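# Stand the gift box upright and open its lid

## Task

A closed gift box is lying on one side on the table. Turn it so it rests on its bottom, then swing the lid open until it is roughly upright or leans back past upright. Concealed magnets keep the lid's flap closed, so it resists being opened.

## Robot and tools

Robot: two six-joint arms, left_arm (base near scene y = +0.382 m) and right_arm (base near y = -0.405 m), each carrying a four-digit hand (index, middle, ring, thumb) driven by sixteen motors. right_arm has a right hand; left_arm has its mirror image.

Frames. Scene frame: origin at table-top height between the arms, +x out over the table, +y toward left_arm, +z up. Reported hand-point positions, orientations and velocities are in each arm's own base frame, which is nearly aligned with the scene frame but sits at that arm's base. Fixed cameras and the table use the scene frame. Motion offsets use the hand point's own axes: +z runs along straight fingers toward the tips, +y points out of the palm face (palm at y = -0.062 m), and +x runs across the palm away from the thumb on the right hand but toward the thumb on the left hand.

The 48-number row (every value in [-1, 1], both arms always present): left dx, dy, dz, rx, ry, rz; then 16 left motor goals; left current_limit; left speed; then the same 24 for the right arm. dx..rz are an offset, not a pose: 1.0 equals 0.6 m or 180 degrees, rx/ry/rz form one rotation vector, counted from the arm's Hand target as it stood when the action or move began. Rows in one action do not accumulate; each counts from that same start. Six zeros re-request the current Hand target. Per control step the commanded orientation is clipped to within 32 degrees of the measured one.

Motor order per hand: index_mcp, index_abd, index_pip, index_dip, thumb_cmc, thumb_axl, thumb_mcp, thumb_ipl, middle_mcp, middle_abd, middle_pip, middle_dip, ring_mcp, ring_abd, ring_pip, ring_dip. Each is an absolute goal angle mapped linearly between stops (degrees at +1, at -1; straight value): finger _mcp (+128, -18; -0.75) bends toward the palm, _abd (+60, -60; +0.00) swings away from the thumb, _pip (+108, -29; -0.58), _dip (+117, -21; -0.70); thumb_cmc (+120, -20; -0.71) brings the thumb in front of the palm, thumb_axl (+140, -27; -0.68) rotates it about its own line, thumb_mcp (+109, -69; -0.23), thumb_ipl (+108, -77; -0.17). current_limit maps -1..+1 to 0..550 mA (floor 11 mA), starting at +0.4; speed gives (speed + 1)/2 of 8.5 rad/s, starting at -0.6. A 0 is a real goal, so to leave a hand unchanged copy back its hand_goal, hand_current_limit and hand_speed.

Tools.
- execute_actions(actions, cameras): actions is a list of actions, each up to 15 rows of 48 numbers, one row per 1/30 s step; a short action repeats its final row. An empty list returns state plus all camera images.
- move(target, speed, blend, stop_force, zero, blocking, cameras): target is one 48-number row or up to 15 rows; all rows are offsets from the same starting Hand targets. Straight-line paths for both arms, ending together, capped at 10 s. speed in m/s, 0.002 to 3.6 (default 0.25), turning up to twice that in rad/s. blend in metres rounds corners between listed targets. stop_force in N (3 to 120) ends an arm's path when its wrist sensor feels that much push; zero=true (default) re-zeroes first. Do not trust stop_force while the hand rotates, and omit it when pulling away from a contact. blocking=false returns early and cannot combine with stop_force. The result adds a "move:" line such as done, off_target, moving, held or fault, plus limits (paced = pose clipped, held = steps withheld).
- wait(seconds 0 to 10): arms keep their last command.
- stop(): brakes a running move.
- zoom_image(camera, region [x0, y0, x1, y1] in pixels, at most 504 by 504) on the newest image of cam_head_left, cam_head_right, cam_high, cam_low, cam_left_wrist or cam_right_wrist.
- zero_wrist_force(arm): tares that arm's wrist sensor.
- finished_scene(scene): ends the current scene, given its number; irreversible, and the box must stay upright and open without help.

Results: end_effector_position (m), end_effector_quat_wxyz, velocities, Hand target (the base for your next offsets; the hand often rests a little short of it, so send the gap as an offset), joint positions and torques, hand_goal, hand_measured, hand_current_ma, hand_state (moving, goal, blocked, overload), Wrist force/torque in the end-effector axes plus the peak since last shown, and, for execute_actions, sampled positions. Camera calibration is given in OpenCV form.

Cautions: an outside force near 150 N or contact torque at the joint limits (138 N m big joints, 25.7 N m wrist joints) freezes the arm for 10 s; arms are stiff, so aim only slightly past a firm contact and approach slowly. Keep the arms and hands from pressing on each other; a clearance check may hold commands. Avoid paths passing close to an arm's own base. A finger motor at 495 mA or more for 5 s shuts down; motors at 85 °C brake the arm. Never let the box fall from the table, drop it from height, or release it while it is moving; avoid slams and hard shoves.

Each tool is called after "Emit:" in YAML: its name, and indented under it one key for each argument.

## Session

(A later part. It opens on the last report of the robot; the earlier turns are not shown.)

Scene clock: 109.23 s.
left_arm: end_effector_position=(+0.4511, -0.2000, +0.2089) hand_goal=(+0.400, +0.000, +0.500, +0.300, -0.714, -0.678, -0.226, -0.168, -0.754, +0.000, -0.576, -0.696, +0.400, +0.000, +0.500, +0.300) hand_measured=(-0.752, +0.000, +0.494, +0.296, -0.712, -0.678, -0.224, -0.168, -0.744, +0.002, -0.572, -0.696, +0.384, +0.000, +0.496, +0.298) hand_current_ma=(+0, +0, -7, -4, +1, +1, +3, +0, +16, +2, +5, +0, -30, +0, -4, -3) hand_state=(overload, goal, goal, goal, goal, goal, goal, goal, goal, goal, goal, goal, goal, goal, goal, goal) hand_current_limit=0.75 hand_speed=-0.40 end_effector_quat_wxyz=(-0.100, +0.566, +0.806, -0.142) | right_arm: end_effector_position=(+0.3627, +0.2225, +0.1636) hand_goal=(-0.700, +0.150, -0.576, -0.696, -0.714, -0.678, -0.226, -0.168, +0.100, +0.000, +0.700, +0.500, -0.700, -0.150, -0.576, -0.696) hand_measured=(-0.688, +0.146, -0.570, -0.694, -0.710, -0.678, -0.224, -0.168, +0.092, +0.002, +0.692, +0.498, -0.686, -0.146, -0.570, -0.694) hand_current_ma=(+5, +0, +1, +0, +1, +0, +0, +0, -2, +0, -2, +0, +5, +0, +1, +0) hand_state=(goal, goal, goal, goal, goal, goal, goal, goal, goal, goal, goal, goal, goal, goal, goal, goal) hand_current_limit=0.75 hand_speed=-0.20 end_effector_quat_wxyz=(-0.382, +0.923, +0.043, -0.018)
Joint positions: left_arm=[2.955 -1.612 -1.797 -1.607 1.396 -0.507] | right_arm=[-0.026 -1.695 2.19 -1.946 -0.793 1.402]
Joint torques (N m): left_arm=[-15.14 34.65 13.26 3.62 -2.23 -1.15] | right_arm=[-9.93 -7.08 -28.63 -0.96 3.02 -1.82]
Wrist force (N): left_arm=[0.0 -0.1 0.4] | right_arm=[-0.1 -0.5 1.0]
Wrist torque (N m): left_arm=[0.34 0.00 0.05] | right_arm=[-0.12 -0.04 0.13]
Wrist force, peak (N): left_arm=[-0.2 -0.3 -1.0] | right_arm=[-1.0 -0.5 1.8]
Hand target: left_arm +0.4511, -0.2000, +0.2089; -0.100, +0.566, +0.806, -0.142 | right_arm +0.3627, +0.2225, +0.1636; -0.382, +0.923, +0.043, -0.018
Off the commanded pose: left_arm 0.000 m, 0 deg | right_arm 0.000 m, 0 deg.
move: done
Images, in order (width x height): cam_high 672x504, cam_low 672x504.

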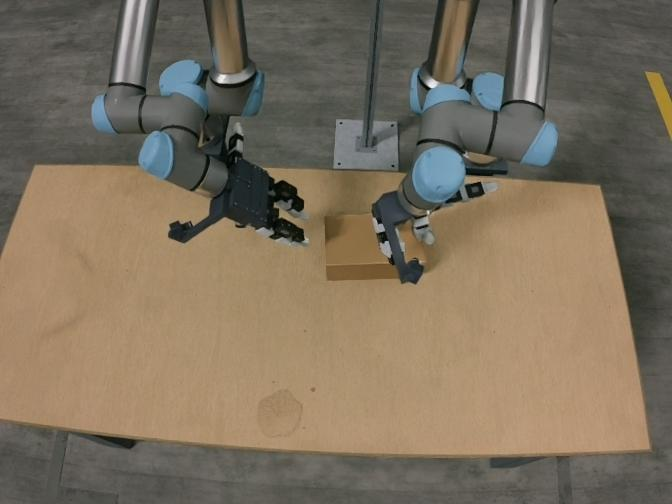

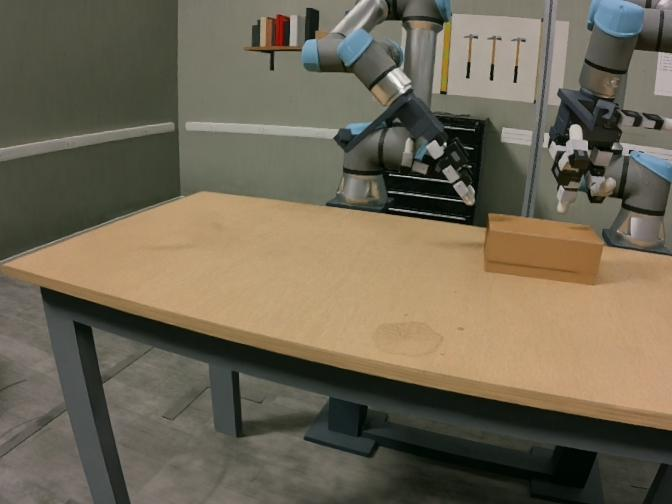

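Emit:
move:
  target:
    - [0,0,0,0,0,0,0.4,0,0.5,0.3,-0.714,-0.678,-0.226,-0.168,-0.754,0,-0.576,-0.696,0.4,0,0.5,0.3,0.75,-0.4,0,0.119,0.119,0,0,0,-0.7,0.15,-0.576,-0.696,-0.714,-0.678,-0.226,-0.168,0.1,0,0.7,0.5,-0.7,-0.15,-0.576,-0.696,0.75,-0.2]
  speed: 0.15

Emit:
move:
  target:
    - [0,0.0285,0.0783,0,0,0,0.4,0,0.5,0.3,-0.714,-0.678,-0.226,-0.168,-0.754,0,-0.576,-0.696,0.4,0,0.5,0.3,0.75,-0.4,0,0,0,0,0,0,-0.7,0.15,-0.576,-0.696,-0.714,-0.678,-0.226,-0.168,0.1,0,0.7,0.5,-0.7,-0.15,-0.576,-0.696,0.75,-0.2]
  speed: 0.04
  stop_force: 12
  cameras: ["cam_high","cam_low"]

Scene clock: 129.33 s.
left_arm: end_effector_position=(+0.4511, -0.2000, +0.2089) hand_goal=(+0.400, +0.000, +0.500, +0.300, -0.714, -0.678, -0.226, -0.168, -0.754, +0.000, -0.576, -0.696, +0.400, +0.000, +0.500, +0.300) hand_measured=(-0.752, +0.000, +0.494, +0.296, -0.712, -0.678, -0.224, -0.168, -0.744, +0.002, -0.572, -0.696, +0.384, +0.000, +0.496, +0.298) hand_current_ma=(+0, +0, -7, -4, +1, +1, +3, +0, +16, +2, +5, +0, -30, +0, -4, -3) hand_state=(overload, goal, goal, goal, goal, goal, goal, goal, goal, goal, goal, goal, goal, goal, goal, goal) hand_current_limit=0.75 hand_speed=-0.40 end_effector_quat_wxyz=(-0.100, +0.566, +0.806, -0.142) | right_arm: end_effector_position=(+0.3626, +0.2225, +0.0627) hand_goal=(-0.700, +0.150, -0.576, -0.696, -0.714, -0.678, -0.226, -0.168, +0.100, +0.000, +0.700, +0.500, -0.700, -0.150, -0.576, -0.696) hand_measured=(-0.688, +0.146, -0.570, -0.694, -0.710, -0.678, -0.224, -0.168, +0.092, +0.002, +0.692, +0.498, -0.686, -0.146, -0.570, -0.694) hand_current_ma=(+5, +0, +1, +0, +1, +0, +0, +0, -2, +0, -2, +0, +5, +0, +1, +0) hand_state=(goal, goal, goal, goal, goal, goal, goal, goal, goal, goal, goal, goal, goal, goal, goal, goal) hand_current_limit=0.75 hand_speed=-0.20 end_effector_quat_wxyz=(-0.382, +0.923, +0.043, -0.018)
Joint positions: left_arm=[2.955 -1.612 -1.797 -1.607 1.396 -0.507] | right_arm=[-0.026 -1.505 2.335 -2.282 -0.793 1.402]
Joint torques (N m): left_arm=[-14.6 33.09 13.95 3.48 -2.25 -1.19] | right_arm=[8.36 -12.51 -9.05 -3.74 -1.34 2.03]
Wrist force (N): left_arm=[-0.1 -0.2 0.3] | right_arm=[-0.1 -0.4 0.9]
Wrist torque (N m): left_arm=[0.34 0.02 0.05] | right_arm=[-0.08 -0.02 -0.01]
Wrist force, peak (N): left_arm=[0.1 -0.3 0.6] | right_arm=[-0.4 0.0 1.8]
Hand target: left_arm +0.4511, -0.2000, +0.2089; -0.100, +0.566, +0.806, -0.142 | right_arm +0.3627, +0.2225, +0.0627; -0.382, +0.923, +0.043, -0.018
Off the commanded pose: left_arm 0.000 m, 0 deg | right_arm 0.000 m, 0 deg.
move: done

Scene clock: 131.43 s.
left_arm: end_effector_position=(+0.4510, -0.2000, +0.1760) hand_goal=(+0.400, +0.000, +0.500, +0.300, -0.714, -0.678, -0.226, -0.168, -0.754, +0.000, -0.576, -0.696, +0.400, +0.000, +0.500, +0.300) hand_measured=(-0.752, +0.000, +0.494, +0.296, -0.712, -0.678, -0.224, -0.168, -0.752, +0.002, -0.572, -0.682, +0.384, +0.000, +0.496, +0.298) hand_current_ma=(+0, +0, -7, -4, +1, +1, +3, +0, +3, +1, +5, +21, -30, +0, -4, -3) hand_state=(overload, goal, goal, goal, goal, goal, goal, goal, goal, goal, goal, goal, goal, goal, goal, goal) hand_current_limit=0.75 hand_speed=-0.40 end_effector_quat_wxyz=(-0.100, +0.566, +0.806, -0.142) | right_arm: end_effector_position=(+0.3627, +0.2225, +0.0627) hand_goal=(-0.700, +0.150, -0.576, -0.696, -0.714, -0.678, -0.226, -0.168, +0.100, +0.000, +0.700, +0.500, -0.700, -0.150, -0.576, -0.696) hand_measured=(-0.688, +0.146, -0.570, -0.694, -0.710, -0.678, -0.224, -0.168, +0.092, +0.002, +0.692, +0.498, -0.686, -0.146, -0.570, -0.694) hand_current_ma=(+5, +0, +1, +0, +1, +0, +0, +0, -2, +0, -2, +0, +5, +0, +1, +0) hand_state=(goal, goal, goal, goal, goal, goal, goal, goal, goal, goal, goal, goal, goal, goal, goal, goal) hand_current_limit=0.75 hand_speed=-0.20 end_effector_quat_wxyz=(-0.382, +0.923, +0.043, -0.018)
Joint positions: left_arm=[2.955 -1.636 -1.86 -1.521 1.396 -0.507] | right_arm=[-0.026 -1.505 2.335 -2.282 -0.793 1.402]
Joint torques (N m): left_arm=[-3.47 29.58 25.14 -0.24 -1.91 1.05] | right_arm=[8.39 -10.53 -7.98 -3.94 -1.37 1.82]
Wrist force (N): left_arm=[-0.1 -1.0 -9.8] | right_arm=[-0.6 -0.5 1.0]
Wrist torque (N m): left_arm=[1.09 -0.26 0.06] | right_arm=[-0.10 0.04 -0.06]
Wrist force, peak (N): left_arm=[0.2 -2.4 -35.5] | right_arm=[-0.5 -0.6 1.1]
Hand target: left_arm +0.4510, -0.2000, +0.1760; -0.100, +0.566, +0.806, -0.142 (not the last commanded pose) | right_arm +0.3627, +0.2225, +0.0627; -0.382, +0.923, +0.043, -0.018
Off the commanded pose: left_arm 0.017 m, 0 deg | right_arm 0.000 m, 0 deg.
move: contact (left_arm)
Images, in order (width x height): cam_high 672x504, cam_low 672x504.

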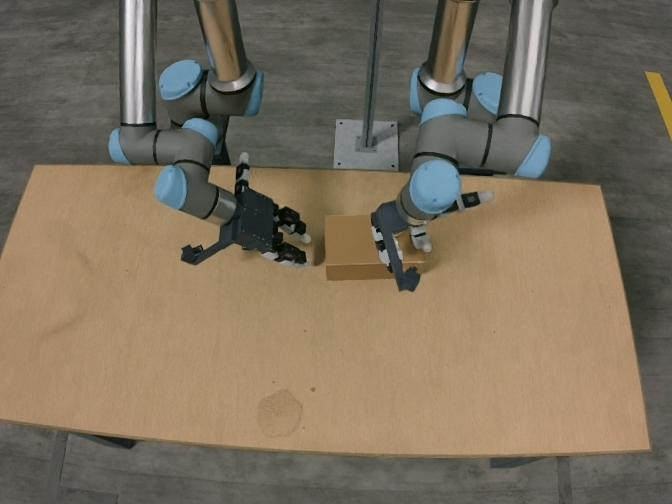

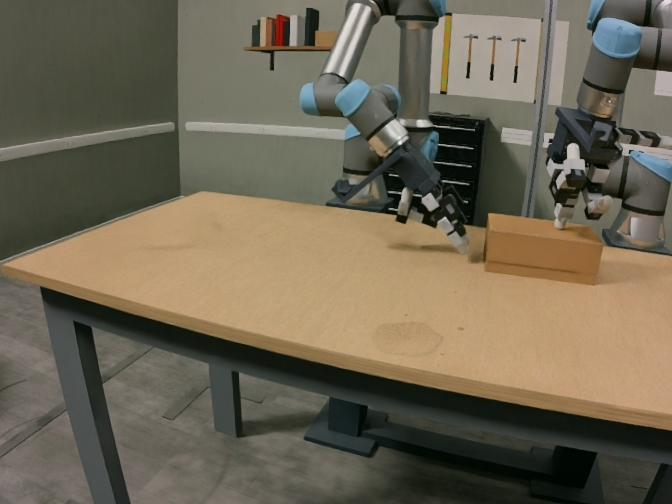

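Emit:
move:
  target: [0,0,0,0,0,0,0.4,0,0.5,0.3,-0.714,-0.678,-0.226,-0.168,-0.754,0,-0.576,-0.696,0.4,0,0.5,0.3,0.75,-0.4,0,-0.073,0.073,0,0,0,-0.7,0.15,-0.576,-0.696,-0.714,-0.678,-0.226,-0.168,0.1,0,0.7,0.5,-0.7,-0.15,-0.576,-0.696,0.75,-0.2]
  speed: 0.05
  stop_force: 5
  cameras: ["cam_high","cam_low"]

Emit:
zoom_image:
  camera: "cam_low"
  region: [430, 130, 650, 300]

Emit:
zoom_image:
  camera: "cam_high"
  region: [260, 150, 460, 320]

Scene clock: 136.20 s.
left_arm: end_effector_position=(+0.4510, -0.2000, +0.1760) hand_goal=(+0.400, +0.000, +0.500, +0.300, -0.714, -0.678, -0.226, -0.168, -0.754, +0.000, -0.576, -0.696, +0.400, +0.000, +0.500, +0.300) hand_measured=(-0.752, +0.000, +0.494, +0.296, -0.712, -0.678, -0.224, -0.168, -0.752, -0.014, -0.572, -0.684, +0.384, +0.000, +0.496, +0.298) hand_current_ma=(+0, +0, -7, -4, +1, +1, +3, +0, +2, -19, +4, +17, -30, +0, -4, -3) hand_state=(overload, goal, goal, goal, goal, goal, goal, goal, goal, goal, goal, goal, goal, goal, goal, goal) hand_current_limit=0.75 hand_speed=-0.40 end_effector_quat_wxyz=(-0.100, +0.566, +0.806, -0.142) | right_arm: end_effector_position=(+0.3589, +0.2601, +0.0627) hand_goal=(-0.700, +0.150, -0.576, -0.696, -0.714, -0.678, -0.226, -0.168, +0.100, +0.000, +0.700, +0.500, -0.700, -0.150, -0.576, -0.696) hand_measured=(-0.684, +0.146, -0.570, -0.694, -0.710, -0.678, -0.224, -0.168, +0.092, +0.002, +0.692, +0.498, -0.686, -0.150, -0.570, -0.694) hand_current_ma=(+6, +0, +1, +0, +1, +0, +0, +0, -2, +0, -2, +0, +6, +0, +1, +0) hand_state=(goal, goal, goal, goal, goal, goal, goal, goal, goal, goal, goal, goal, goal, goal, goal, goal) hand_current_limit=0.75 hand_speed=-0.20 end_effector_quat_wxyz=(-0.382, +0.923, +0.043, -0.018)
Joint positions: left_arm=[2.955 -1.636 -1.86 -1.521 1.396 -0.507] | right_arm=[0.069 -1.463 2.323 -2.404 -0.786 1.534]
Joint torques (N m): left_arm=[-4.44 29.56 24.14 2.48 -0.81 0.1] | right_arm=[-9.41 -32.29 -7.53 -1.14 -1.32 -1.71]
Wrist force (N): left_arm=[0.5 -1.0 -8.1] | right_arm=[-0.3 -0.1 1.0]
Wrist torque (N m): left_arm=[0.99 -0.13 0.10] | right_arm=[-0.08 -0.01 0.05]
Wrist force, peak (N): left_arm=[-0.1 -0.9 -10.2] | right_arm=[-0.2 -0.7 -5.9]
Hand target: left_arm +0.4510, -0.2000, +0.1760; -0.100, +0.566, +0.806, -0.142 | right_arm +0.3589, +0.2601, +0.0627; -0.382, +0.923, +0.043, -0.018 (not the last commanded pose)
Off the commanded pose: left_arm 0.000 m, 0 deg | right_arm 0.024 m, 0 deg.
move: contact (right_arm)
Images, in order (width x height): cam_high 672x504, cam_low 672x504.

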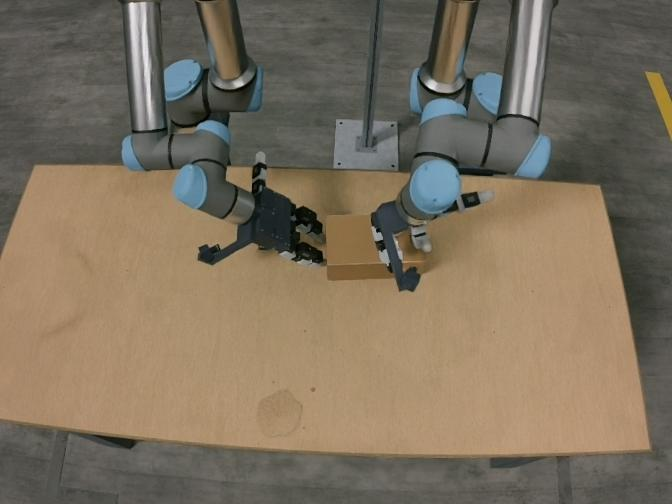

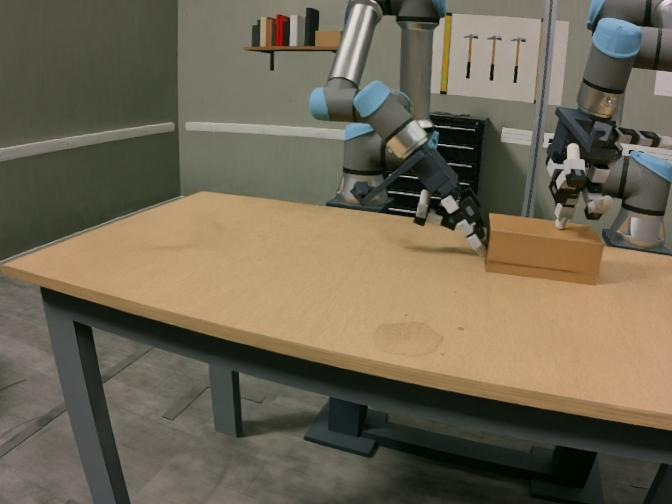

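Scaled by 2.291 from the camera's 672x504 image, which has a finer 960x720 frame.

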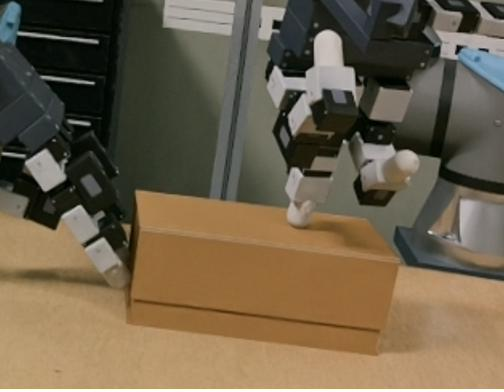

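Scaled by 2.520 from the camera's 672x504 image, which has a finer 960x720 frame.

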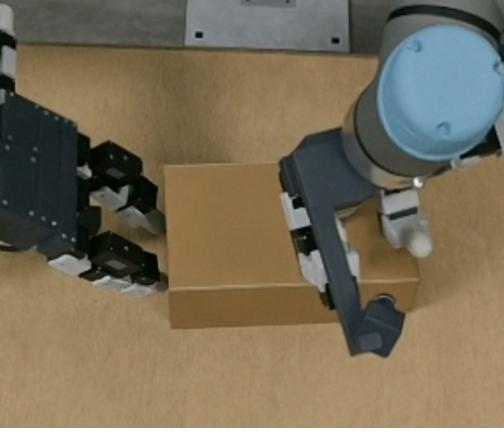

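Emit:
move:
  target:
    - [0,0,0,0,0,0,0.4,0,0.5,0.3,-0.714,-0.678,-0.226,-0.168,-0.754,0,-0.576,-0.696,0.4,0,0.5,0.3,0.75,-0.4,0,-0.0083,0.0083,0,0,0,-0.7,0.15,-0.576,-0.696,-0.714,-0.678,-0.226,-0.168,0.1,0,0.7,0.5,-0.7,-0.15,-0.576,-0.696,0.75,-0.6]
    - [0,0,0,0,0,0,0.4,0,0.5,0.3,-0.714,-0.678,-0.226,-0.168,-0.754,0,-0.576,-0.696,0.4,0,0.5,0.3,0.75,-0.4,0,-0.0083,0.0083,0,0,0,-0.7,-0.6,-0.576,-0.696,-0.714,-0.678,-0.226,-0.168,0.1,0,0.7,0.5,-0.7,0.6,-0.576,-0.696,0.75,-0.6]
  speed: 0.05
  cameras: ["cam_high","cam_low"]

Emit:
zoom_image:
  camera: "cam_low"
  region: [430, 130, 650, 300]

Emit:
zoom_image:
  camera: "cam_high"
  region: [260, 150, 460, 320]

Scene clock: 145.77 s.
left_arm: end_effector_position=(+0.4510, -0.2000, +0.1760) hand_goal=(+0.400, +0.000, +0.500, +0.300, -0.714, -0.678, -0.226, -0.168, -0.754, +0.000, -0.576, -0.696, +0.400, +0.000, +0.500, +0.300) hand_measured=(-0.752, +0.000, +0.494, +0.296, -0.712, -0.678, -0.224, -0.168, -0.754, -0.028, -0.576, -0.694, +0.384, +0.000, +0.496, +0.298) hand_current_ma=(+0, +0, -7, -4, +1, +1, +3, +0, +0, -47, +0, +1, -30, +0, -4, -3) hand_state=(overload, goal, goal, goal, goal, goal, goal, goal, goal, blocked, goal, goal, goal, goal, goal, goal) hand_current_limit=0.75 hand_speed=-0.40 end_effector_quat_wxyz=(-0.100, +0.566, +0.806, -0.142) | right_arm: end_effector_position=(+0.3583, +0.2672, +0.0627) hand_goal=(-0.700, -0.600, -0.576, -0.696, -0.714, -0.678, -0.226, -0.168, +0.100, +0.000, +0.700, +0.500, -0.700, +0.600, -0.576, -0.696) hand_measured=(-0.686, -0.594, -0.570, -0.692, -0.710, -0.678, -0.224, -0.168, +0.092, +0.002, +0.692, +0.498, -0.684, +0.594, -0.570, -0.694) hand_current_ma=(+6, +1, +1, +0, +1, +0, +0, +0, -2, +0, -2, +0, +6, -1, +1, +0) hand_state=(goal, goal, goal, goal, goal, goal, goal, goal, goal, goal, goal, goal, goal, goal, goal, goal) hand_current_limit=0.75 hand_speed=-0.60 end_effector_quat_wxyz=(-0.382, +0.923, +0.043, -0.018)
Joint positions: left_arm=[2.955 -1.636 -1.86 -1.521 1.396 -0.507] | right_arm=[0.086 -1.454 2.319 -2.427 -0.785 1.559]
Joint torques (N m): left_arm=[-3.9 29.42 23.59 2.3 0.34 -0.69] | right_arm=[5.79 -16.47 -23.14 -4.04 2.41 2.12]
Wrist force (N): left_arm=[0.4 -0.5 -1.1] | right_arm=[0.0 -0.6 0.8]
Wrist torque (N m): left_arm=[0.49 0.06 0.08] | right_arm=[-0.12 -0.05 -0.05]
Wrist force, peak (N): left_arm=[0.8 -1.1 -8.1] | right_arm=[-0.3 0.3 -9.8]
Hand target: left_arm +0.4510, -0.2000, +0.1760; -0.100, +0.566, +0.806, -0.142 | right_arm +0.3583, +0.2672, +0.0628; -0.382, +0.923, +0.043, -0.018
Off the commanded pose: left_arm 0.000 m, 0 deg | right_arm 0.000 m, 0 deg.
move: done
Images, in order (width x height): cam_high 672x504, cam_low 672x504.

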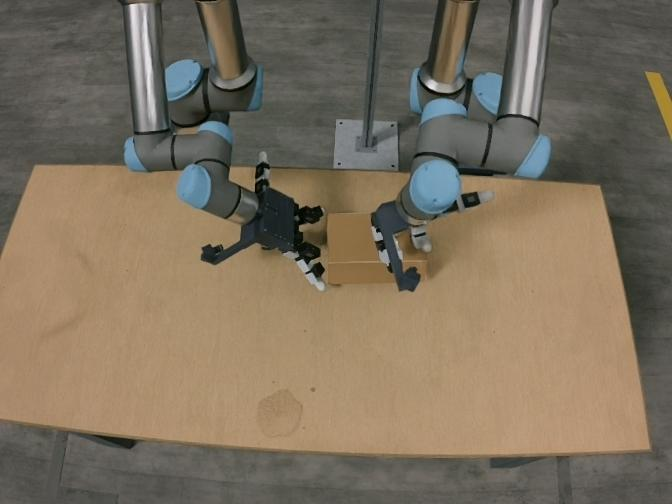

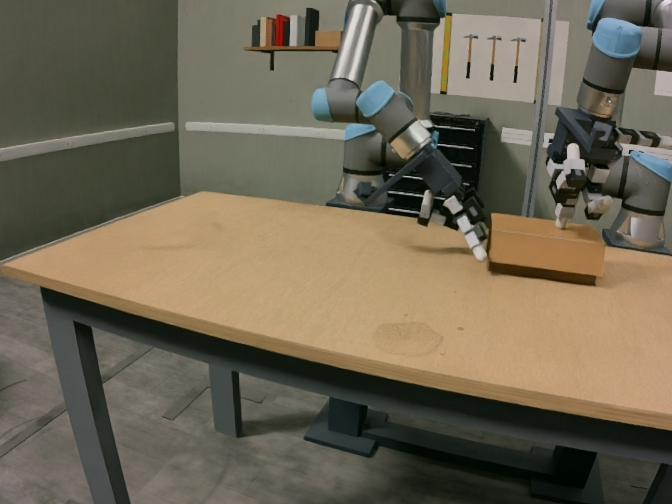

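Scaled by 2.291 from the camera's 672x504 image, which has a finer 960x720 frame.

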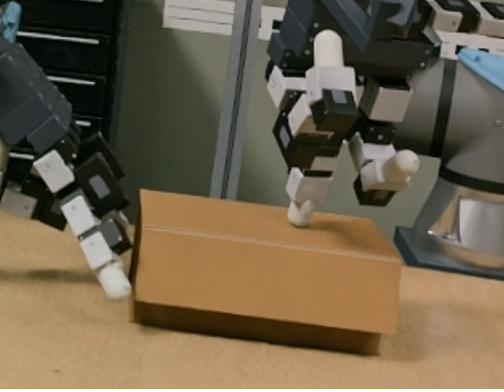

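Scaled by 2.520 from the camera's 672x504 image, which has a finer 960x720 frame.

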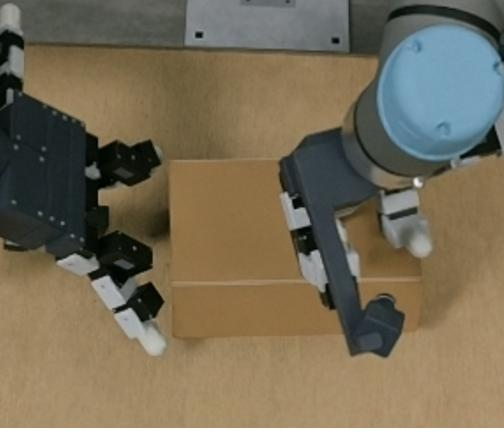

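Emit:
move:
  target:
    - [0,0,0,0,0,0,0.4,0,0.5,0.3,-0.714,-0.678,-0.226,-0.168,-0.754,0,-0.576,-0.696,0.4,0,0.5,0.3,0.75,-0.4,0,0.0707,-0.0707,0,0,0,-0.7,-0.6,-0.576,-0.696,-0.714,-0.678,-0.226,-0.168,0.1,0,0.7,0.5,-0.7,0.6,-0.576,-0.696,0.75,-0.2]
    - [0,0,0,0,0,0,0.4,0,0.5,0.3,-0.714,-0.678,-0.226,-0.168,-0.754,0,-0.576,-0.696,0.4,0,0.5,0.3,0.75,-0.4,0,0.0236,-0.1178,0,0,0,-0.7,0,0.7,0.5,-0.714,-0.678,-0.226,-0.168,0.1,0,0.7,0.5,-0.95,0,-0.576,-0.696,0.75,-0.2]
    - [0,0,0,0,0,0,0.4,0,0.5,0.3,-0.714,-0.678,-0.226,-0.168,-0.754,0,-0.576,-0.696,0.4,0,0.5,0.3,0.75,-0.4,0,0.0236,-0.1178,0,0,0,0.1,0,0.7,0.5,-0.714,-0.678,-0.226,-0.168,0.1,0,0.7,0.5,-0.95,0,-0.576,-0.696,0.75,-0.2]
    - [0,0,0,0,0,0,0.4,0,0.5,0.3,-0.714,-0.678,-0.226,-0.168,-0.754,0,-0.576,-0.696,0.4,0,0.5,0.3,0.75,-0.4,0.0407,0.1126,-0.0184,0,0,0,0.1,0,0.7,0.5,-0.714,-0.678,-0.226,-0.168,0.1,0,0.7,0.5,-0.95,0,-0.576,-0.696,0.75,-0.2]
  blend: [0.01,0,0,0]
  speed: 0.12
  cameras: ["cam_high","cam_low"]

Emit:
zoom_image:
  camera: "cam_low"
  region: [430, 130, 650, 300]

Emit:
zoom_image:
  camera: "cam_high"
  region: [260, 150, 460, 320]

Scene clock: 168.20 s.
left_arm: end_effector_position=(+0.4510, -0.2000, +0.1760) hand_goal=(+0.400, +0.000, +0.500, +0.300, -0.714, -0.678, -0.226, -0.168, -0.754, +0.000, -0.576, -0.696, +0.400, +0.000, +0.500, +0.300) hand_measured=(-0.752, +0.000, +0.494, +0.296, -0.712, -0.678, -0.224, -0.168, -0.754, -0.028, -0.576, -0.694, +0.384, +0.000, +0.496, +0.298) hand_current_ma=(+0, +0, -7, -4, +1, +1, +3, +0, +0, -47, +0, +1, -30, +0, -4, -3) hand_state=(overload, goal, goal, goal, goal, goal, goal, goal, goal, blocked, goal, goal, goal, goal, goal, goal) hand_current_limit=0.75 hand_speed=-0.40 end_effector_quat_wxyz=(-0.100, +0.566, +0.806, -0.142) | right_arm: end_effector_position=(+0.3878, +0.2141, +0.0228) hand_goal=(+0.100, +0.000, +0.700, +0.500, -0.714, -0.678, -0.226, -0.168, +0.100, +0.000, +0.700, +0.500, -0.950, +0.000, -0.576, -0.696) hand_measured=(+0.092, -0.002, +0.694, +0.498, -0.710, -0.678, -0.224, -0.168, +0.092, +0.002, +0.692, +0.498, -0.932, +0.002, -0.570, -0.694) hand_current_ma=(-2, +0, -1, +0, +1, +0, +0, +0, -2, +0, -2, +0, +8, +0, +1, +0) hand_state=(goal, goal, goal, goal, goal, goal, goal, goal, goal, goal, goal, goal, goal, goal, goal, goal) hand_current_limit=0.75 hand_speed=-0.20 end_effector_quat_wxyz=(-0.382, +0.923, +0.043, -0.018)
Joint positions: left_arm=[2.955 -1.636 -1.86 -1.521 1.396 -0.507] | right_arm=[-0.045 -1.362 2.313 -2.383 -0.795 1.375]
Joint torques (N m): left_arm=[-4.09 28.97 23.04 2.42 1.65 -0.93] | right_arm=[7.32 -14.64 -22.21 -3.92 2.84 1.88]
Wrist force (N): left_arm=[0.6 -0.7 -1.0] | right_arm=[0.1 -0.4 0.8]
Wrist torque (N m): left_arm=[0.46 0.04 0.10] | right_arm=[-0.05 -0.06 0.01]
Wrist force, peak (N): left_arm=[0.8 -0.7 -1.5] | right_arm=[-0.3 -1.4 1.3]
Hand target: left_arm +0.4510, -0.2000, +0.1760; -0.100, +0.566, +0.806, -0.142 | right_arm +0.3878, +0.2141, +0.0228; -0.382, +0.923, +0.043, -0.018
Off the commanded pose: left_arm 0.000 m, 0 deg | right_arm 0.000 m, 0 deg.
move: done
Images, in order (width x height): cam_high 672x504, cam_low 672x504.

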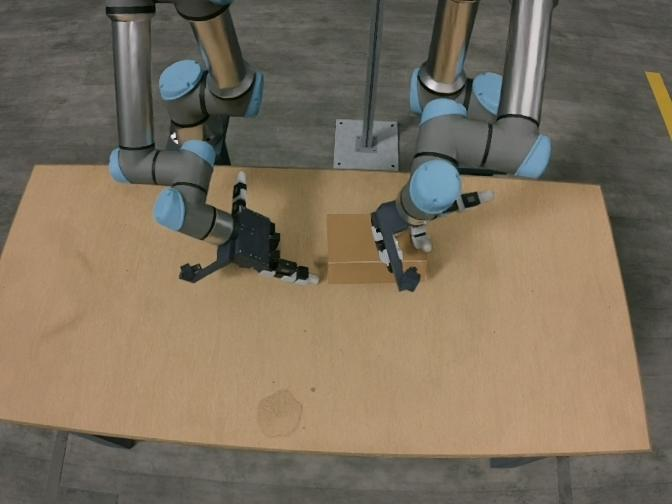

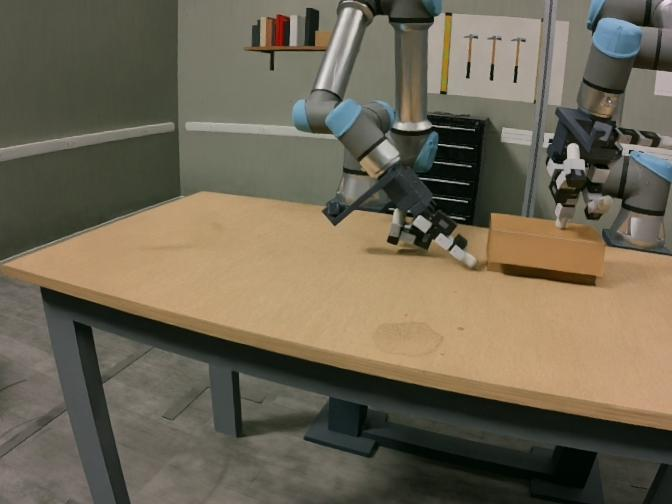

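Scaled by 2.291 from the camera's 672x504 image, which has a finer 960x720 frame.

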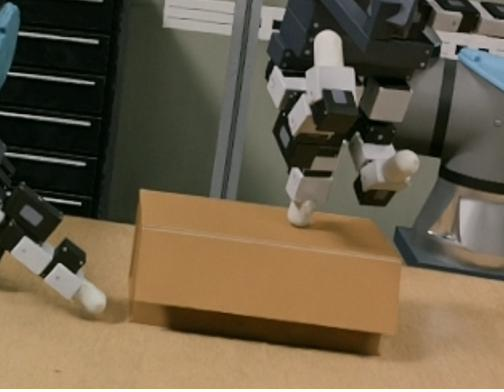

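Scaled by 2.520 from the camera's 672x504 image, which has a finer 960x720 frame.

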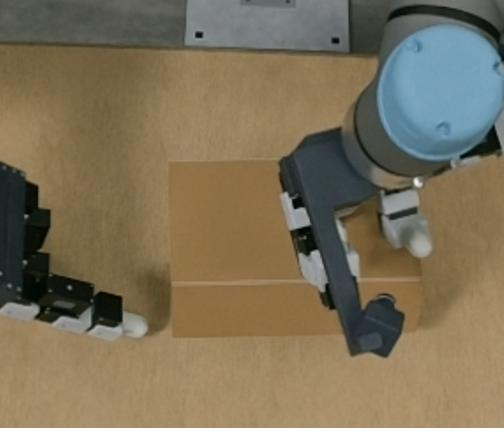

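Emit:
move:
  target:
    - [0,0,0,0,0,0,0.4,0,0.5,0.3,-0.714,-0.678,-0.226,-0.168,-0.754,0,-0.576,-0.696,0.4,0,0.5,0.3,0.75,-0.4,-0.01,-0.0094,-0.0094,0,0,0,0.1,0,0.7,0.5,-0.714,-0.678,-0.226,-0.168,0.1,0,0.7,0.5,-0.95,0,-0.576,-0.696,0.75,-0.2]
    - [0,0,0,0,0,0,0.4,0,0.5,0.3,-0.714,-0.678,-0.226,-0.168,-0.754,0,-0.576,-0.696,0.4,0,0.5,0.3,0.75,-0.4,-0.01,-0.1096,0.0908,0,0,0,0.1,0,0.7,0.5,-0.714,-0.678,-0.226,-0.168,0.1,0,0.7,0.5,-0.95,0,-0.576,-0.696,0.75,-0.2]
  speed: 0.06
  stop_force: 5
  cameras: ["cam_high","cam_low"]

Emit:
zoom_image:
  camera: "cam_low"
  region: [430, 130, 650, 300]

Emit:
zoom_image:
  camera: "cam_high"
  region: [260, 150, 460, 320]

Scene clock: 175.93 s.
left_arm: end_effector_position=(+0.4510, -0.2000, +0.1760) hand_goal=(+0.400, +0.000, +0.500, +0.300, -0.714, -0.678, -0.226, -0.168, -0.754, +0.000, -0.576, -0.696, +0.400, +0.000, +0.500, +0.300) hand_measured=(-0.752, +0.000, +0.494, +0.296, -0.712, -0.678, -0.224, -0.168, -0.754, -0.026, -0.576, -0.696, +0.384, +0.000, +0.496, +0.298) hand_current_ma=(+0, +0, -7, -4, +1, +1, +3, +0, -1, -44, +0, +0, -30, +0, -4, -3) hand_state=(overload, goal, goal, goal, goal, goal, goal, goal, goal, blocked, goal, goal, goal, goal, goal, goal) hand_current_limit=0.75 hand_speed=-0.40 end_effector_quat_wxyz=(-0.100, +0.566, +0.806, -0.142) | right_arm: end_effector_position=(+0.3738, +0.2982, +0.0308) hand_goal=(+0.100, +0.000, +0.700, +0.500, -0.714, -0.678, -0.226, -0.168, +0.100, +0.000, +0.700, +0.500, -0.950, +0.000, -0.576, -0.696) hand_measured=(+0.094, -0.002, +0.694, +0.498, -0.710, -0.678, -0.224, -0.168, +0.092, +0.002, +0.692, +0.498, -0.934, +0.008, -0.572, -0.694) hand_current_ma=(-2, +0, -1, +0, +1, +0, +0, +0, -2, +0, -2, +0, +8, +2, +1, +0) hand_state=(goal, goal, goal, goal, goal, goal, goal, goal, goal, goal, goal, goal, goal, goal, goal, goal) hand_current_limit=0.75 hand_speed=-0.20 end_effector_quat_wxyz=(-0.382, +0.923, +0.043, -0.018)
Joint positions: left_arm=[2.955 -1.636 -1.86 -1.521 1.396 -0.507] | right_arm=[0.155 -1.302 2.278 -2.608 -0.787 1.657]
Joint torques (N m): left_arm=[-5.14 28.58 22.42 2.23 1.51 -1.1] | right_arm=[9.57 -16.94 -21.57 -3.95 -1.12 2.02]
Wrist force (N): left_arm=[0.7 -0.7 -0.5] | right_arm=[-0.1 -0.3 -0.6]
Wrist torque (N m): left_arm=[0.44 0.02 0.11] | right_arm=[0.05 0.19 0.02]
Wrist force, peak (N): left_arm=[0.8 -0.7 -1.5] | right_arm=[0.2 -0.3 1.4]
Hand target: left_arm +0.4510, -0.2000, +0.1760; -0.100, +0.566, +0.806, -0.142 | right_arm +0.3738, +0.2982, +0.0308; -0.382, +0.923, +0.043, -0.018
Off the commanded pose: left_arm 0.000 m, 0 deg | right_arm 0.000 m, 0 deg.
move: done
Images, in order (width x height): cam_high 672x504, cam_low 672x504.

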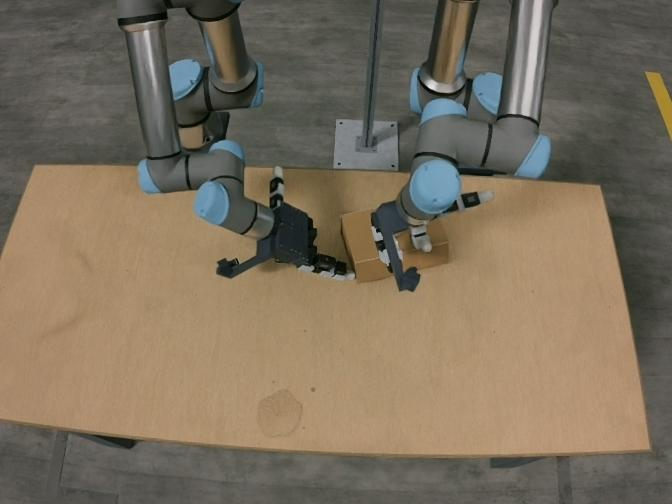

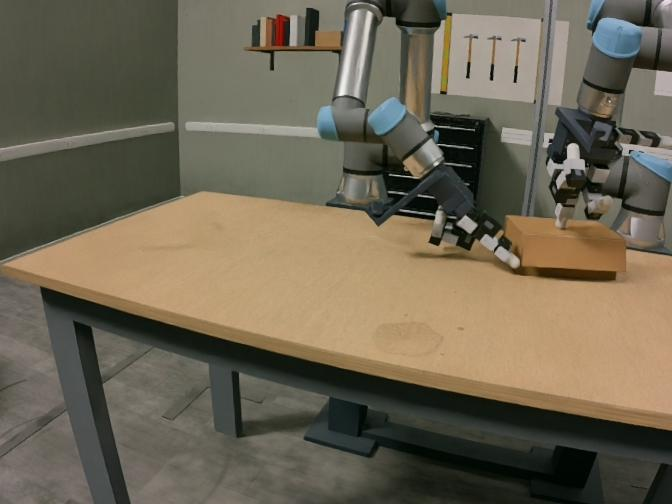

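Scaled by 2.291 from the camera's 672x504 image, which has a finer 960x720 frame.

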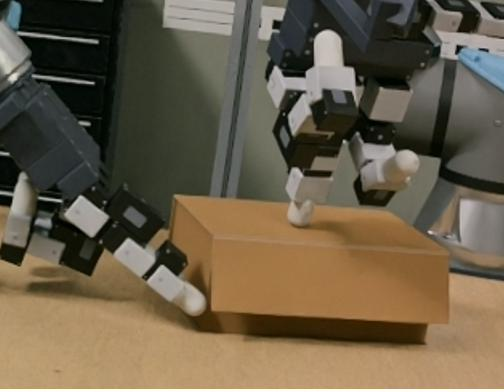

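Scaled by 2.520 from the camera's 672x504 image, which has a finer 960x720 frame.

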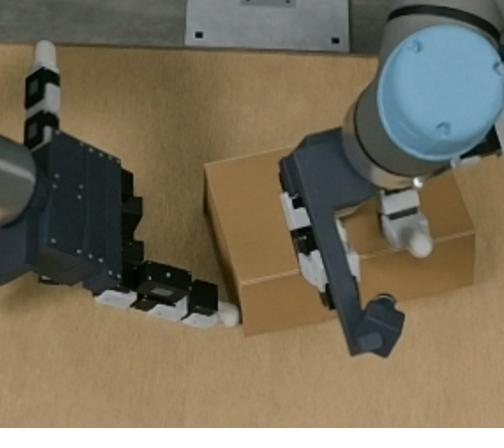

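Emit:
move:
  target: [0,0,0,0,0,0,0.4,0,0.5,0.3,-0.714,-0.678,-0.226,-0.168,-0.754,0,-0.576,-0.696,0.4,0,0.5,0.3,0.75,-0.4,0.0575,0.0501,-0.0387,0,-0.0322,-0.0322,0.1,0,0.7,0.5,-0.714,-0.678,-0.226,-0.168,0.1,0,0.7,0.5,-0.95,0,-0.576,-0.696,0.75,-0.2]
  speed: 0.12

Emit:
move:
  target: [0,0.0095,0.0261,0,0,0,0.4,0,0.5,0.3,-0.714,-0.678,-0.226,-0.168,-0.754,0,-0.576,-0.696,0.4,0,0.5,0.3,0.75,-0.4,0,0,0,0,0,0,0.1,0,0.7,0.5,-0.714,-0.678,-0.226,-0.168,0.1,0,0.7,0.5,-0.95,0,-0.576,-0.696,0.75,-0.2]
  speed: 0.02
  stop_force: 8
  cameras: ["cam_high","cam_low"]

Emit:
zoom_image:
  camera: "cam_low"
  region: [430, 130, 650, 300]

Emit:
zoom_image:
  camera: "cam_high"
  region: [260, 150, 460, 320]

Scene clock: 195.70 s.
left_arm: end_effector_position=(+0.4510, -0.2000, +0.1760) hand_goal=(+0.400, +0.000, +0.500, +0.300, -0.714, -0.678, -0.226, -0.168, -0.754, +0.000, -0.576, -0.696, +0.400, +0.000, +0.500, +0.300) hand_measured=(-0.752, +0.000, +0.494, +0.296, -0.712, -0.678, -0.224, -0.168, -0.754, -0.026, -0.576, -0.696, +0.384, +0.000, +0.496, +0.298) hand_current_ma=(+0, +0, -7, -4, +1, +1, +3, +0, -1, -44, +0, +0, -30, +0, -4, -3) hand_state=(overload, goal, goal, goal, goal, goal, goal, goal, goal, blocked, goal, goal, goal, goal, goal, goal) hand_current_limit=0.75 hand_speed=-0.40 end_effector_quat_wxyz=(-0.100, +0.566, +0.806, -0.142) | right_arm: end_effector_position=(+0.4117, +0.2640, +0.0259) hand_goal=(+0.100, +0.000, +0.700, +0.500, -0.714, -0.678, -0.226, -0.168, +0.100, +0.000, +0.700, +0.500, -0.950, +0.000, -0.576, -0.696) hand_measured=(+0.094, -0.002, +0.694, +0.498, -0.710, -0.678, -0.224, -0.168, +0.092, +0.002, +0.692, +0.498, -0.934, +0.002, -0.572, -0.694) hand_current_ma=(-2, +0, -1, +0, +1, +0, +0, +0, -2, +0, -2, +0, +7, +0, +1, +0) hand_state=(goal, goal, goal, goal, goal, goal, goal, goal, goal, goal, goal, goal, goal, goal, goal, goal) hand_current_limit=0.75 hand_speed=-0.20 end_effector_quat_wxyz=(-0.380, +0.917, +0.109, -0.046)
Joint positions: left_arm=[2.955 -1.636 -1.86 -1.521 1.396 -0.507] | right_arm=[0.079 -1.273 2.163 -2.304 -0.798 1.348]
Joint torques (N m): left_arm=[-5.3 28.94 21.23 2.33 1.4 -1] | right_arm=[-9.11 -20.53 -23.05 -1.44 -1.55 -1.2]
Wrist force (N): left_arm=[0.8 -0.4 -0.4] | right_arm=[-0.4 -0.7 1.2]
Wrist torque (N m): left_arm=[0.46 0.01 0.11] | right_arm=[-0.13 -0.02 0.06]
Wrist force, peak (N): left_arm=[0.9 -0.8 -0.7] | right_arm=[-0.9 -1.0 1.2]
Hand target: left_arm +0.4510, -0.2000, +0.1760; -0.100, +0.566, +0.806, -0.142 | right_arm +0.4117, +0.2640, +0.0259; -0.380, +0.917, +0.109, -0.046
Off the commanded pose: left_arm 0.000 m, 0 deg | right_arm 0.000 m, 0 deg.
move: done

Scene clock: 196.87 s.
left_arm: end_effector_position=(+0.4511, -0.2000, +0.1752) hand_goal=(+0.400, +0.000, +0.500, +0.300, -0.714, -0.678, -0.226, -0.168, -0.754, +0.000, -0.576, -0.696, +0.400, +0.000, +0.500, +0.300) hand_measured=(-0.752, +0.000, +0.494, +0.296, -0.712, -0.678, -0.224, -0.168, -0.758, -0.026, -0.578, -0.694, +0.384, +0.000, +0.496, +0.298) hand_current_ma=(+0, +0, -7, -4, +1, +1, +3, +0, -4, -44, -1, +1, -30, +0, -4, -3) hand_state=(overload, goal, goal, goal, goal, goal, goal, goal, goal, blocked, goal, goal, goal, goal, goal, goal) hand_current_limit=0.75 hand_speed=-0.40 end_effector_quat_wxyz=(-0.100, +0.566, +0.806, -0.142) | right_arm: end_effector_position=(+0.4117, +0.2640, +0.0259) hand_goal=(+0.100, +0.000, +0.700, +0.500, -0.714, -0.678, -0.226, -0.168, +0.100, +0.000, +0.700, +0.500, -0.950, +0.000, -0.576, -0.696) hand_measured=(+0.094, -0.002, +0.694, +0.498, -0.710, -0.678, -0.224, -0.168, +0.092, +0.002, +0.692, +0.498, -0.934, +0.002, -0.572, -0.694) hand_current_ma=(-2, +0, -1, +0, +1, +0, +0, +0, -2, +0, -2, +0, +7, +0, +1, +0) hand_state=(goal, goal, goal, goal, goal, goal, goal, goal, goal, goal, goal, goal, goal, goal, goal, goal) hand_current_limit=0.75 hand_speed=-0.20 end_effector_quat_wxyz=(-0.380, +0.917, +0.109, -0.046)
Joint positions: left_arm=[2.955 -1.637 -1.861 -1.518 1.396 -0.507] | right_arm=[0.079 -1.273 2.163 -2.304 -0.798 1.348]
Joint torques (N m): left_arm=[-4.32 30.65 24.91 -0.03 1.29 -0.93] | right_arm=[-8.44 -20.4 -23.16 -0.82 -1.54 -1.89]
Wrist force (N): left_arm=[1.1 -1.0 -9.7] | right_arm=[-0.1 -0.7 1.0]
Wrist torque (N m): left_arm=[1.12 -0.16 0.14] | right_arm=[-0.12 -0.05 0.09]
Wrist force, peak (N): left_arm=[1.1 -1.4 -16.8] | right_arm=[-0.1 -1.0 1.3]
Hand target: left_arm +0.4511, -0.2000, +0.1752; -0.100, +0.566, +0.806, -0.142 (not the last commanded pose) | right_arm +0.4117, +0.2640, +0.0259; -0.380, +0.917, +0.109, -0.046
Off the commanded pose: left_arm 0.016 m, 0 deg | right_arm 0.000 m, 0 deg.
move: contact (left_arm)
Images, in order (width x height): cam_high 672x504, cam_low 672x504.

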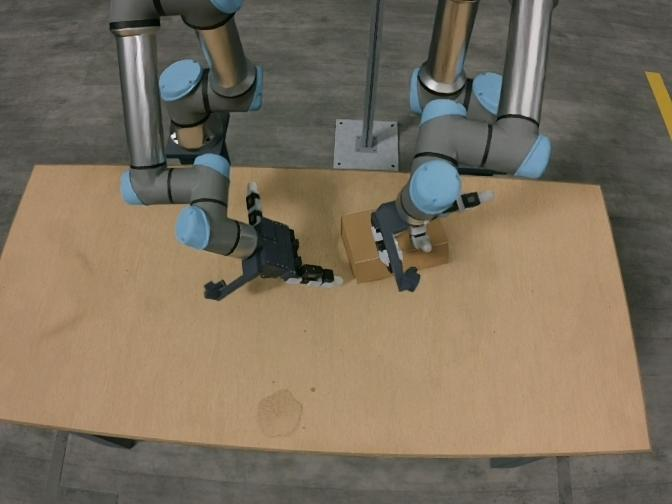

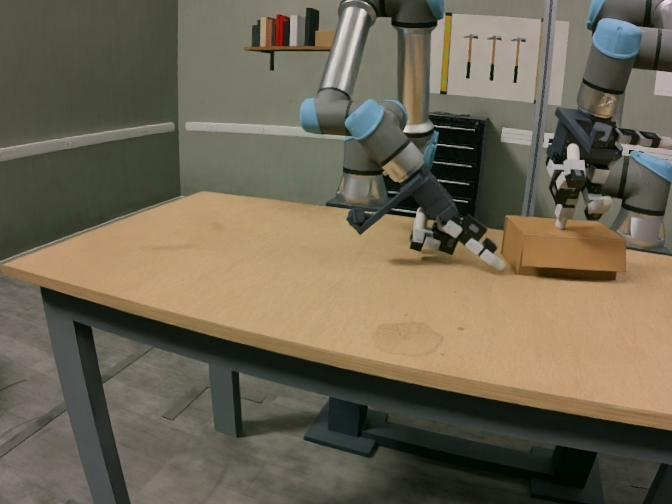

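Scaled by 2.291 from the camera's 672x504 image, which has a finer 960x720 frame.

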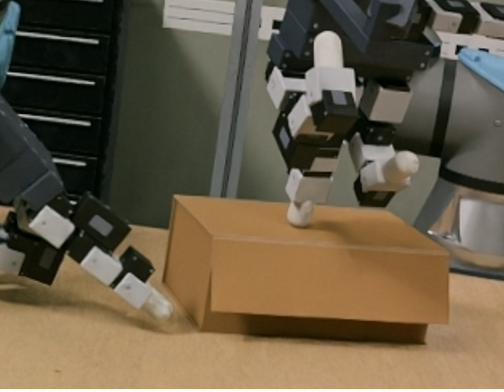

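Scaled by 2.520 from the camera's 672x504 image, which has a finer 960x720 frame.

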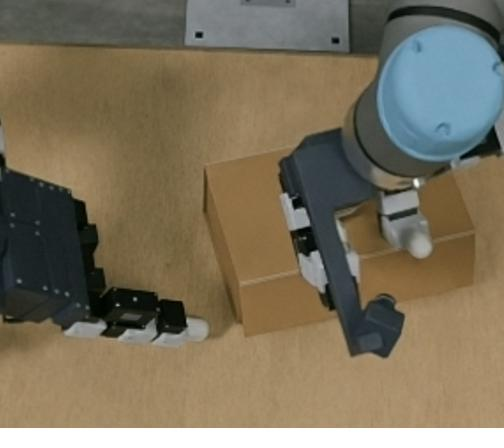

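Emit:
move:
  target: [0,0,0,0,0,0,0.4,0,0.5,0.3,-0.714,-0.678,-0.226,-0.168,-0.754,0,-0.576,-0.696,0.4,0,0.5,0.3,0.75,-0.4,0.0033,-0.106,0.106,0,0,0,0.1,0,0.7,0.5,-0.714,-0.678,-0.226,-0.168,0.1,0,0.7,0.5,-0.95,0,-0.576,-0.696,0.75,-0.2]
  speed: 0.05
  stop_force: 4
  cameras: ["cam_high","cam_low"]

Emit:
zoom_image:
  camera: "cam_low"
  region: [430, 130, 650, 300]

Emit:
zoom_image:
  camera: "cam_high"
  region: [260, 150, 460, 320]

Scene clock: 206.80 s.
left_arm: end_effector_position=(+0.4511, -0.2000, +0.1752) hand_goal=(+0.400, +0.000, +0.500, +0.300, -0.714, -0.678, -0.226, -0.168, -0.754, +0.000, -0.576, -0.696, +0.400, +0.000, +0.500, +0.300) hand_measured=(-0.752, +0.000, +0.494, +0.296, -0.712, -0.678, -0.224, -0.168, -0.762, -0.036, -0.582, -0.698, +0.384, +0.000, +0.496, +0.298) hand_current_ma=(+0, +0, -7, -4, +1, +1, +3, +0, -12, -70, -6, -3, -30, +0, -4, -3) hand_state=(overload, goal, goal, goal, goal, goal, goal, goal, goal, blocked, goal, goal, goal, goal, goal, goal) hand_current_limit=0.75 hand_speed=-0.40 end_effector_quat_wxyz=(-0.100, +0.566, +0.806, -0.142) | right_arm: end_effector_position=(+0.3925, +0.3518, +0.0259) hand_goal=(+0.100, +0.000, +0.700, +0.500, -0.714, -0.678, -0.226, -0.168, +0.100, +0.000, +0.700, +0.500, -0.950, +0.000, -0.576, -0.696) hand_measured=(+0.094, -0.002, +0.694, +0.498, -0.710, -0.678, -0.224, -0.168, +0.092, +0.002, +0.692, +0.498, -0.932, +0.010, -0.572, -0.696) hand_current_ma=(-2, +0, -1, +0, +1, +0, +0, +0, -2, +0, -2, +0, +8, +2, +1, +0) hand_state=(goal, goal, goal, goal, goal, goal, goal, goal, goal, goal, goal, goal, goal, goal, goal, goal) hand_current_limit=0.75 hand_speed=-0.20 end_effector_quat_wxyz=(-0.380, +0.917, +0.109, -0.046)
Joint positions: left_arm=[2.955 -1.637 -1.861 -1.518 1.396 -0.507] | right_arm=[0.266 -1.198 2.121 -2.522 -0.786 1.611]
Joint torques (N m): left_arm=[-4.29 29.77 25.45 3.46 1.35 -0.83] | right_arm=[9.26 -24.24 -22.7 -4.12 -1.39 2.02]
Wrist force (N): left_arm=[1.2 -0.9 -1.0] | right_arm=[0.6 -0.1 -0.9]
Wrist torque (N m): left_arm=[0.52 0.08 0.15] | right_arm=[0.05 0.12 0.10]
Wrist force, peak (N): left_arm=[1.2 -1.0 -10.0] | right_arm=[0.1 1.6 -1.8]
Hand target: left_arm +0.4511, -0.2000, +0.1752; -0.100, +0.566, +0.806, -0.142 | right_arm +0.3925, +0.3518, +0.0259; -0.380, +0.917, +0.109, -0.046
Off the commanded pose: left_arm 0.000 m, 0 deg | right_arm 0.000 m, 0 deg.
move: done
Images, in order (width x height): cam_high 672x504, cam_low 672x504.

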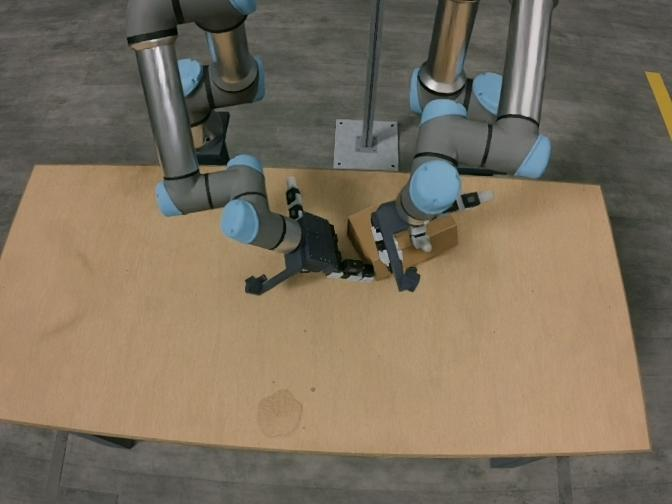

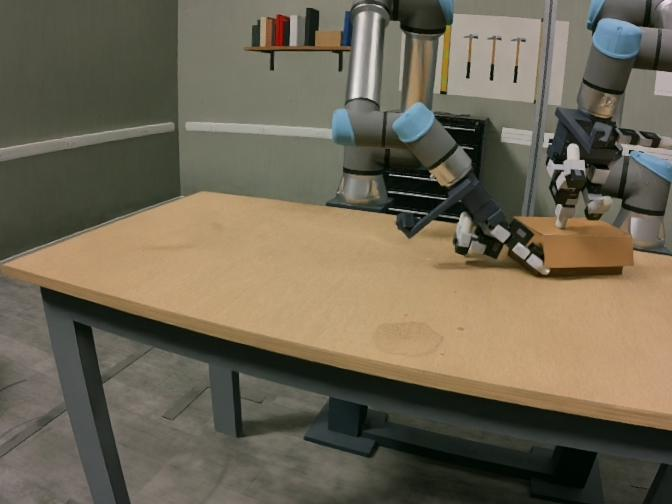

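Scaled by 2.291 from the camera's 672x504 image, which has a finer 960x720 frame.

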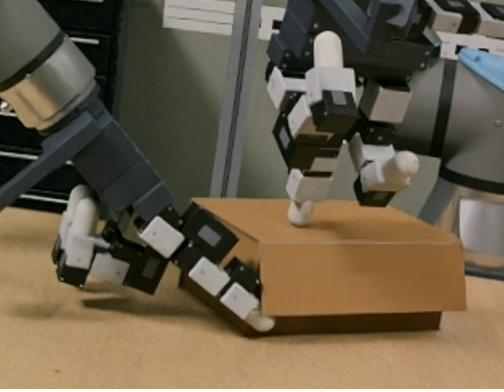

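Scaled by 2.520 from the camera's 672x504 image, which has a finer 960x720 frame.

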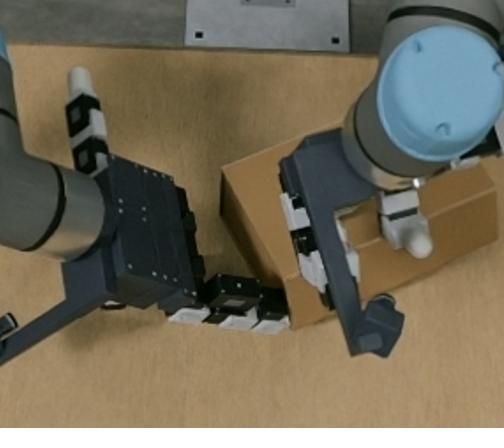

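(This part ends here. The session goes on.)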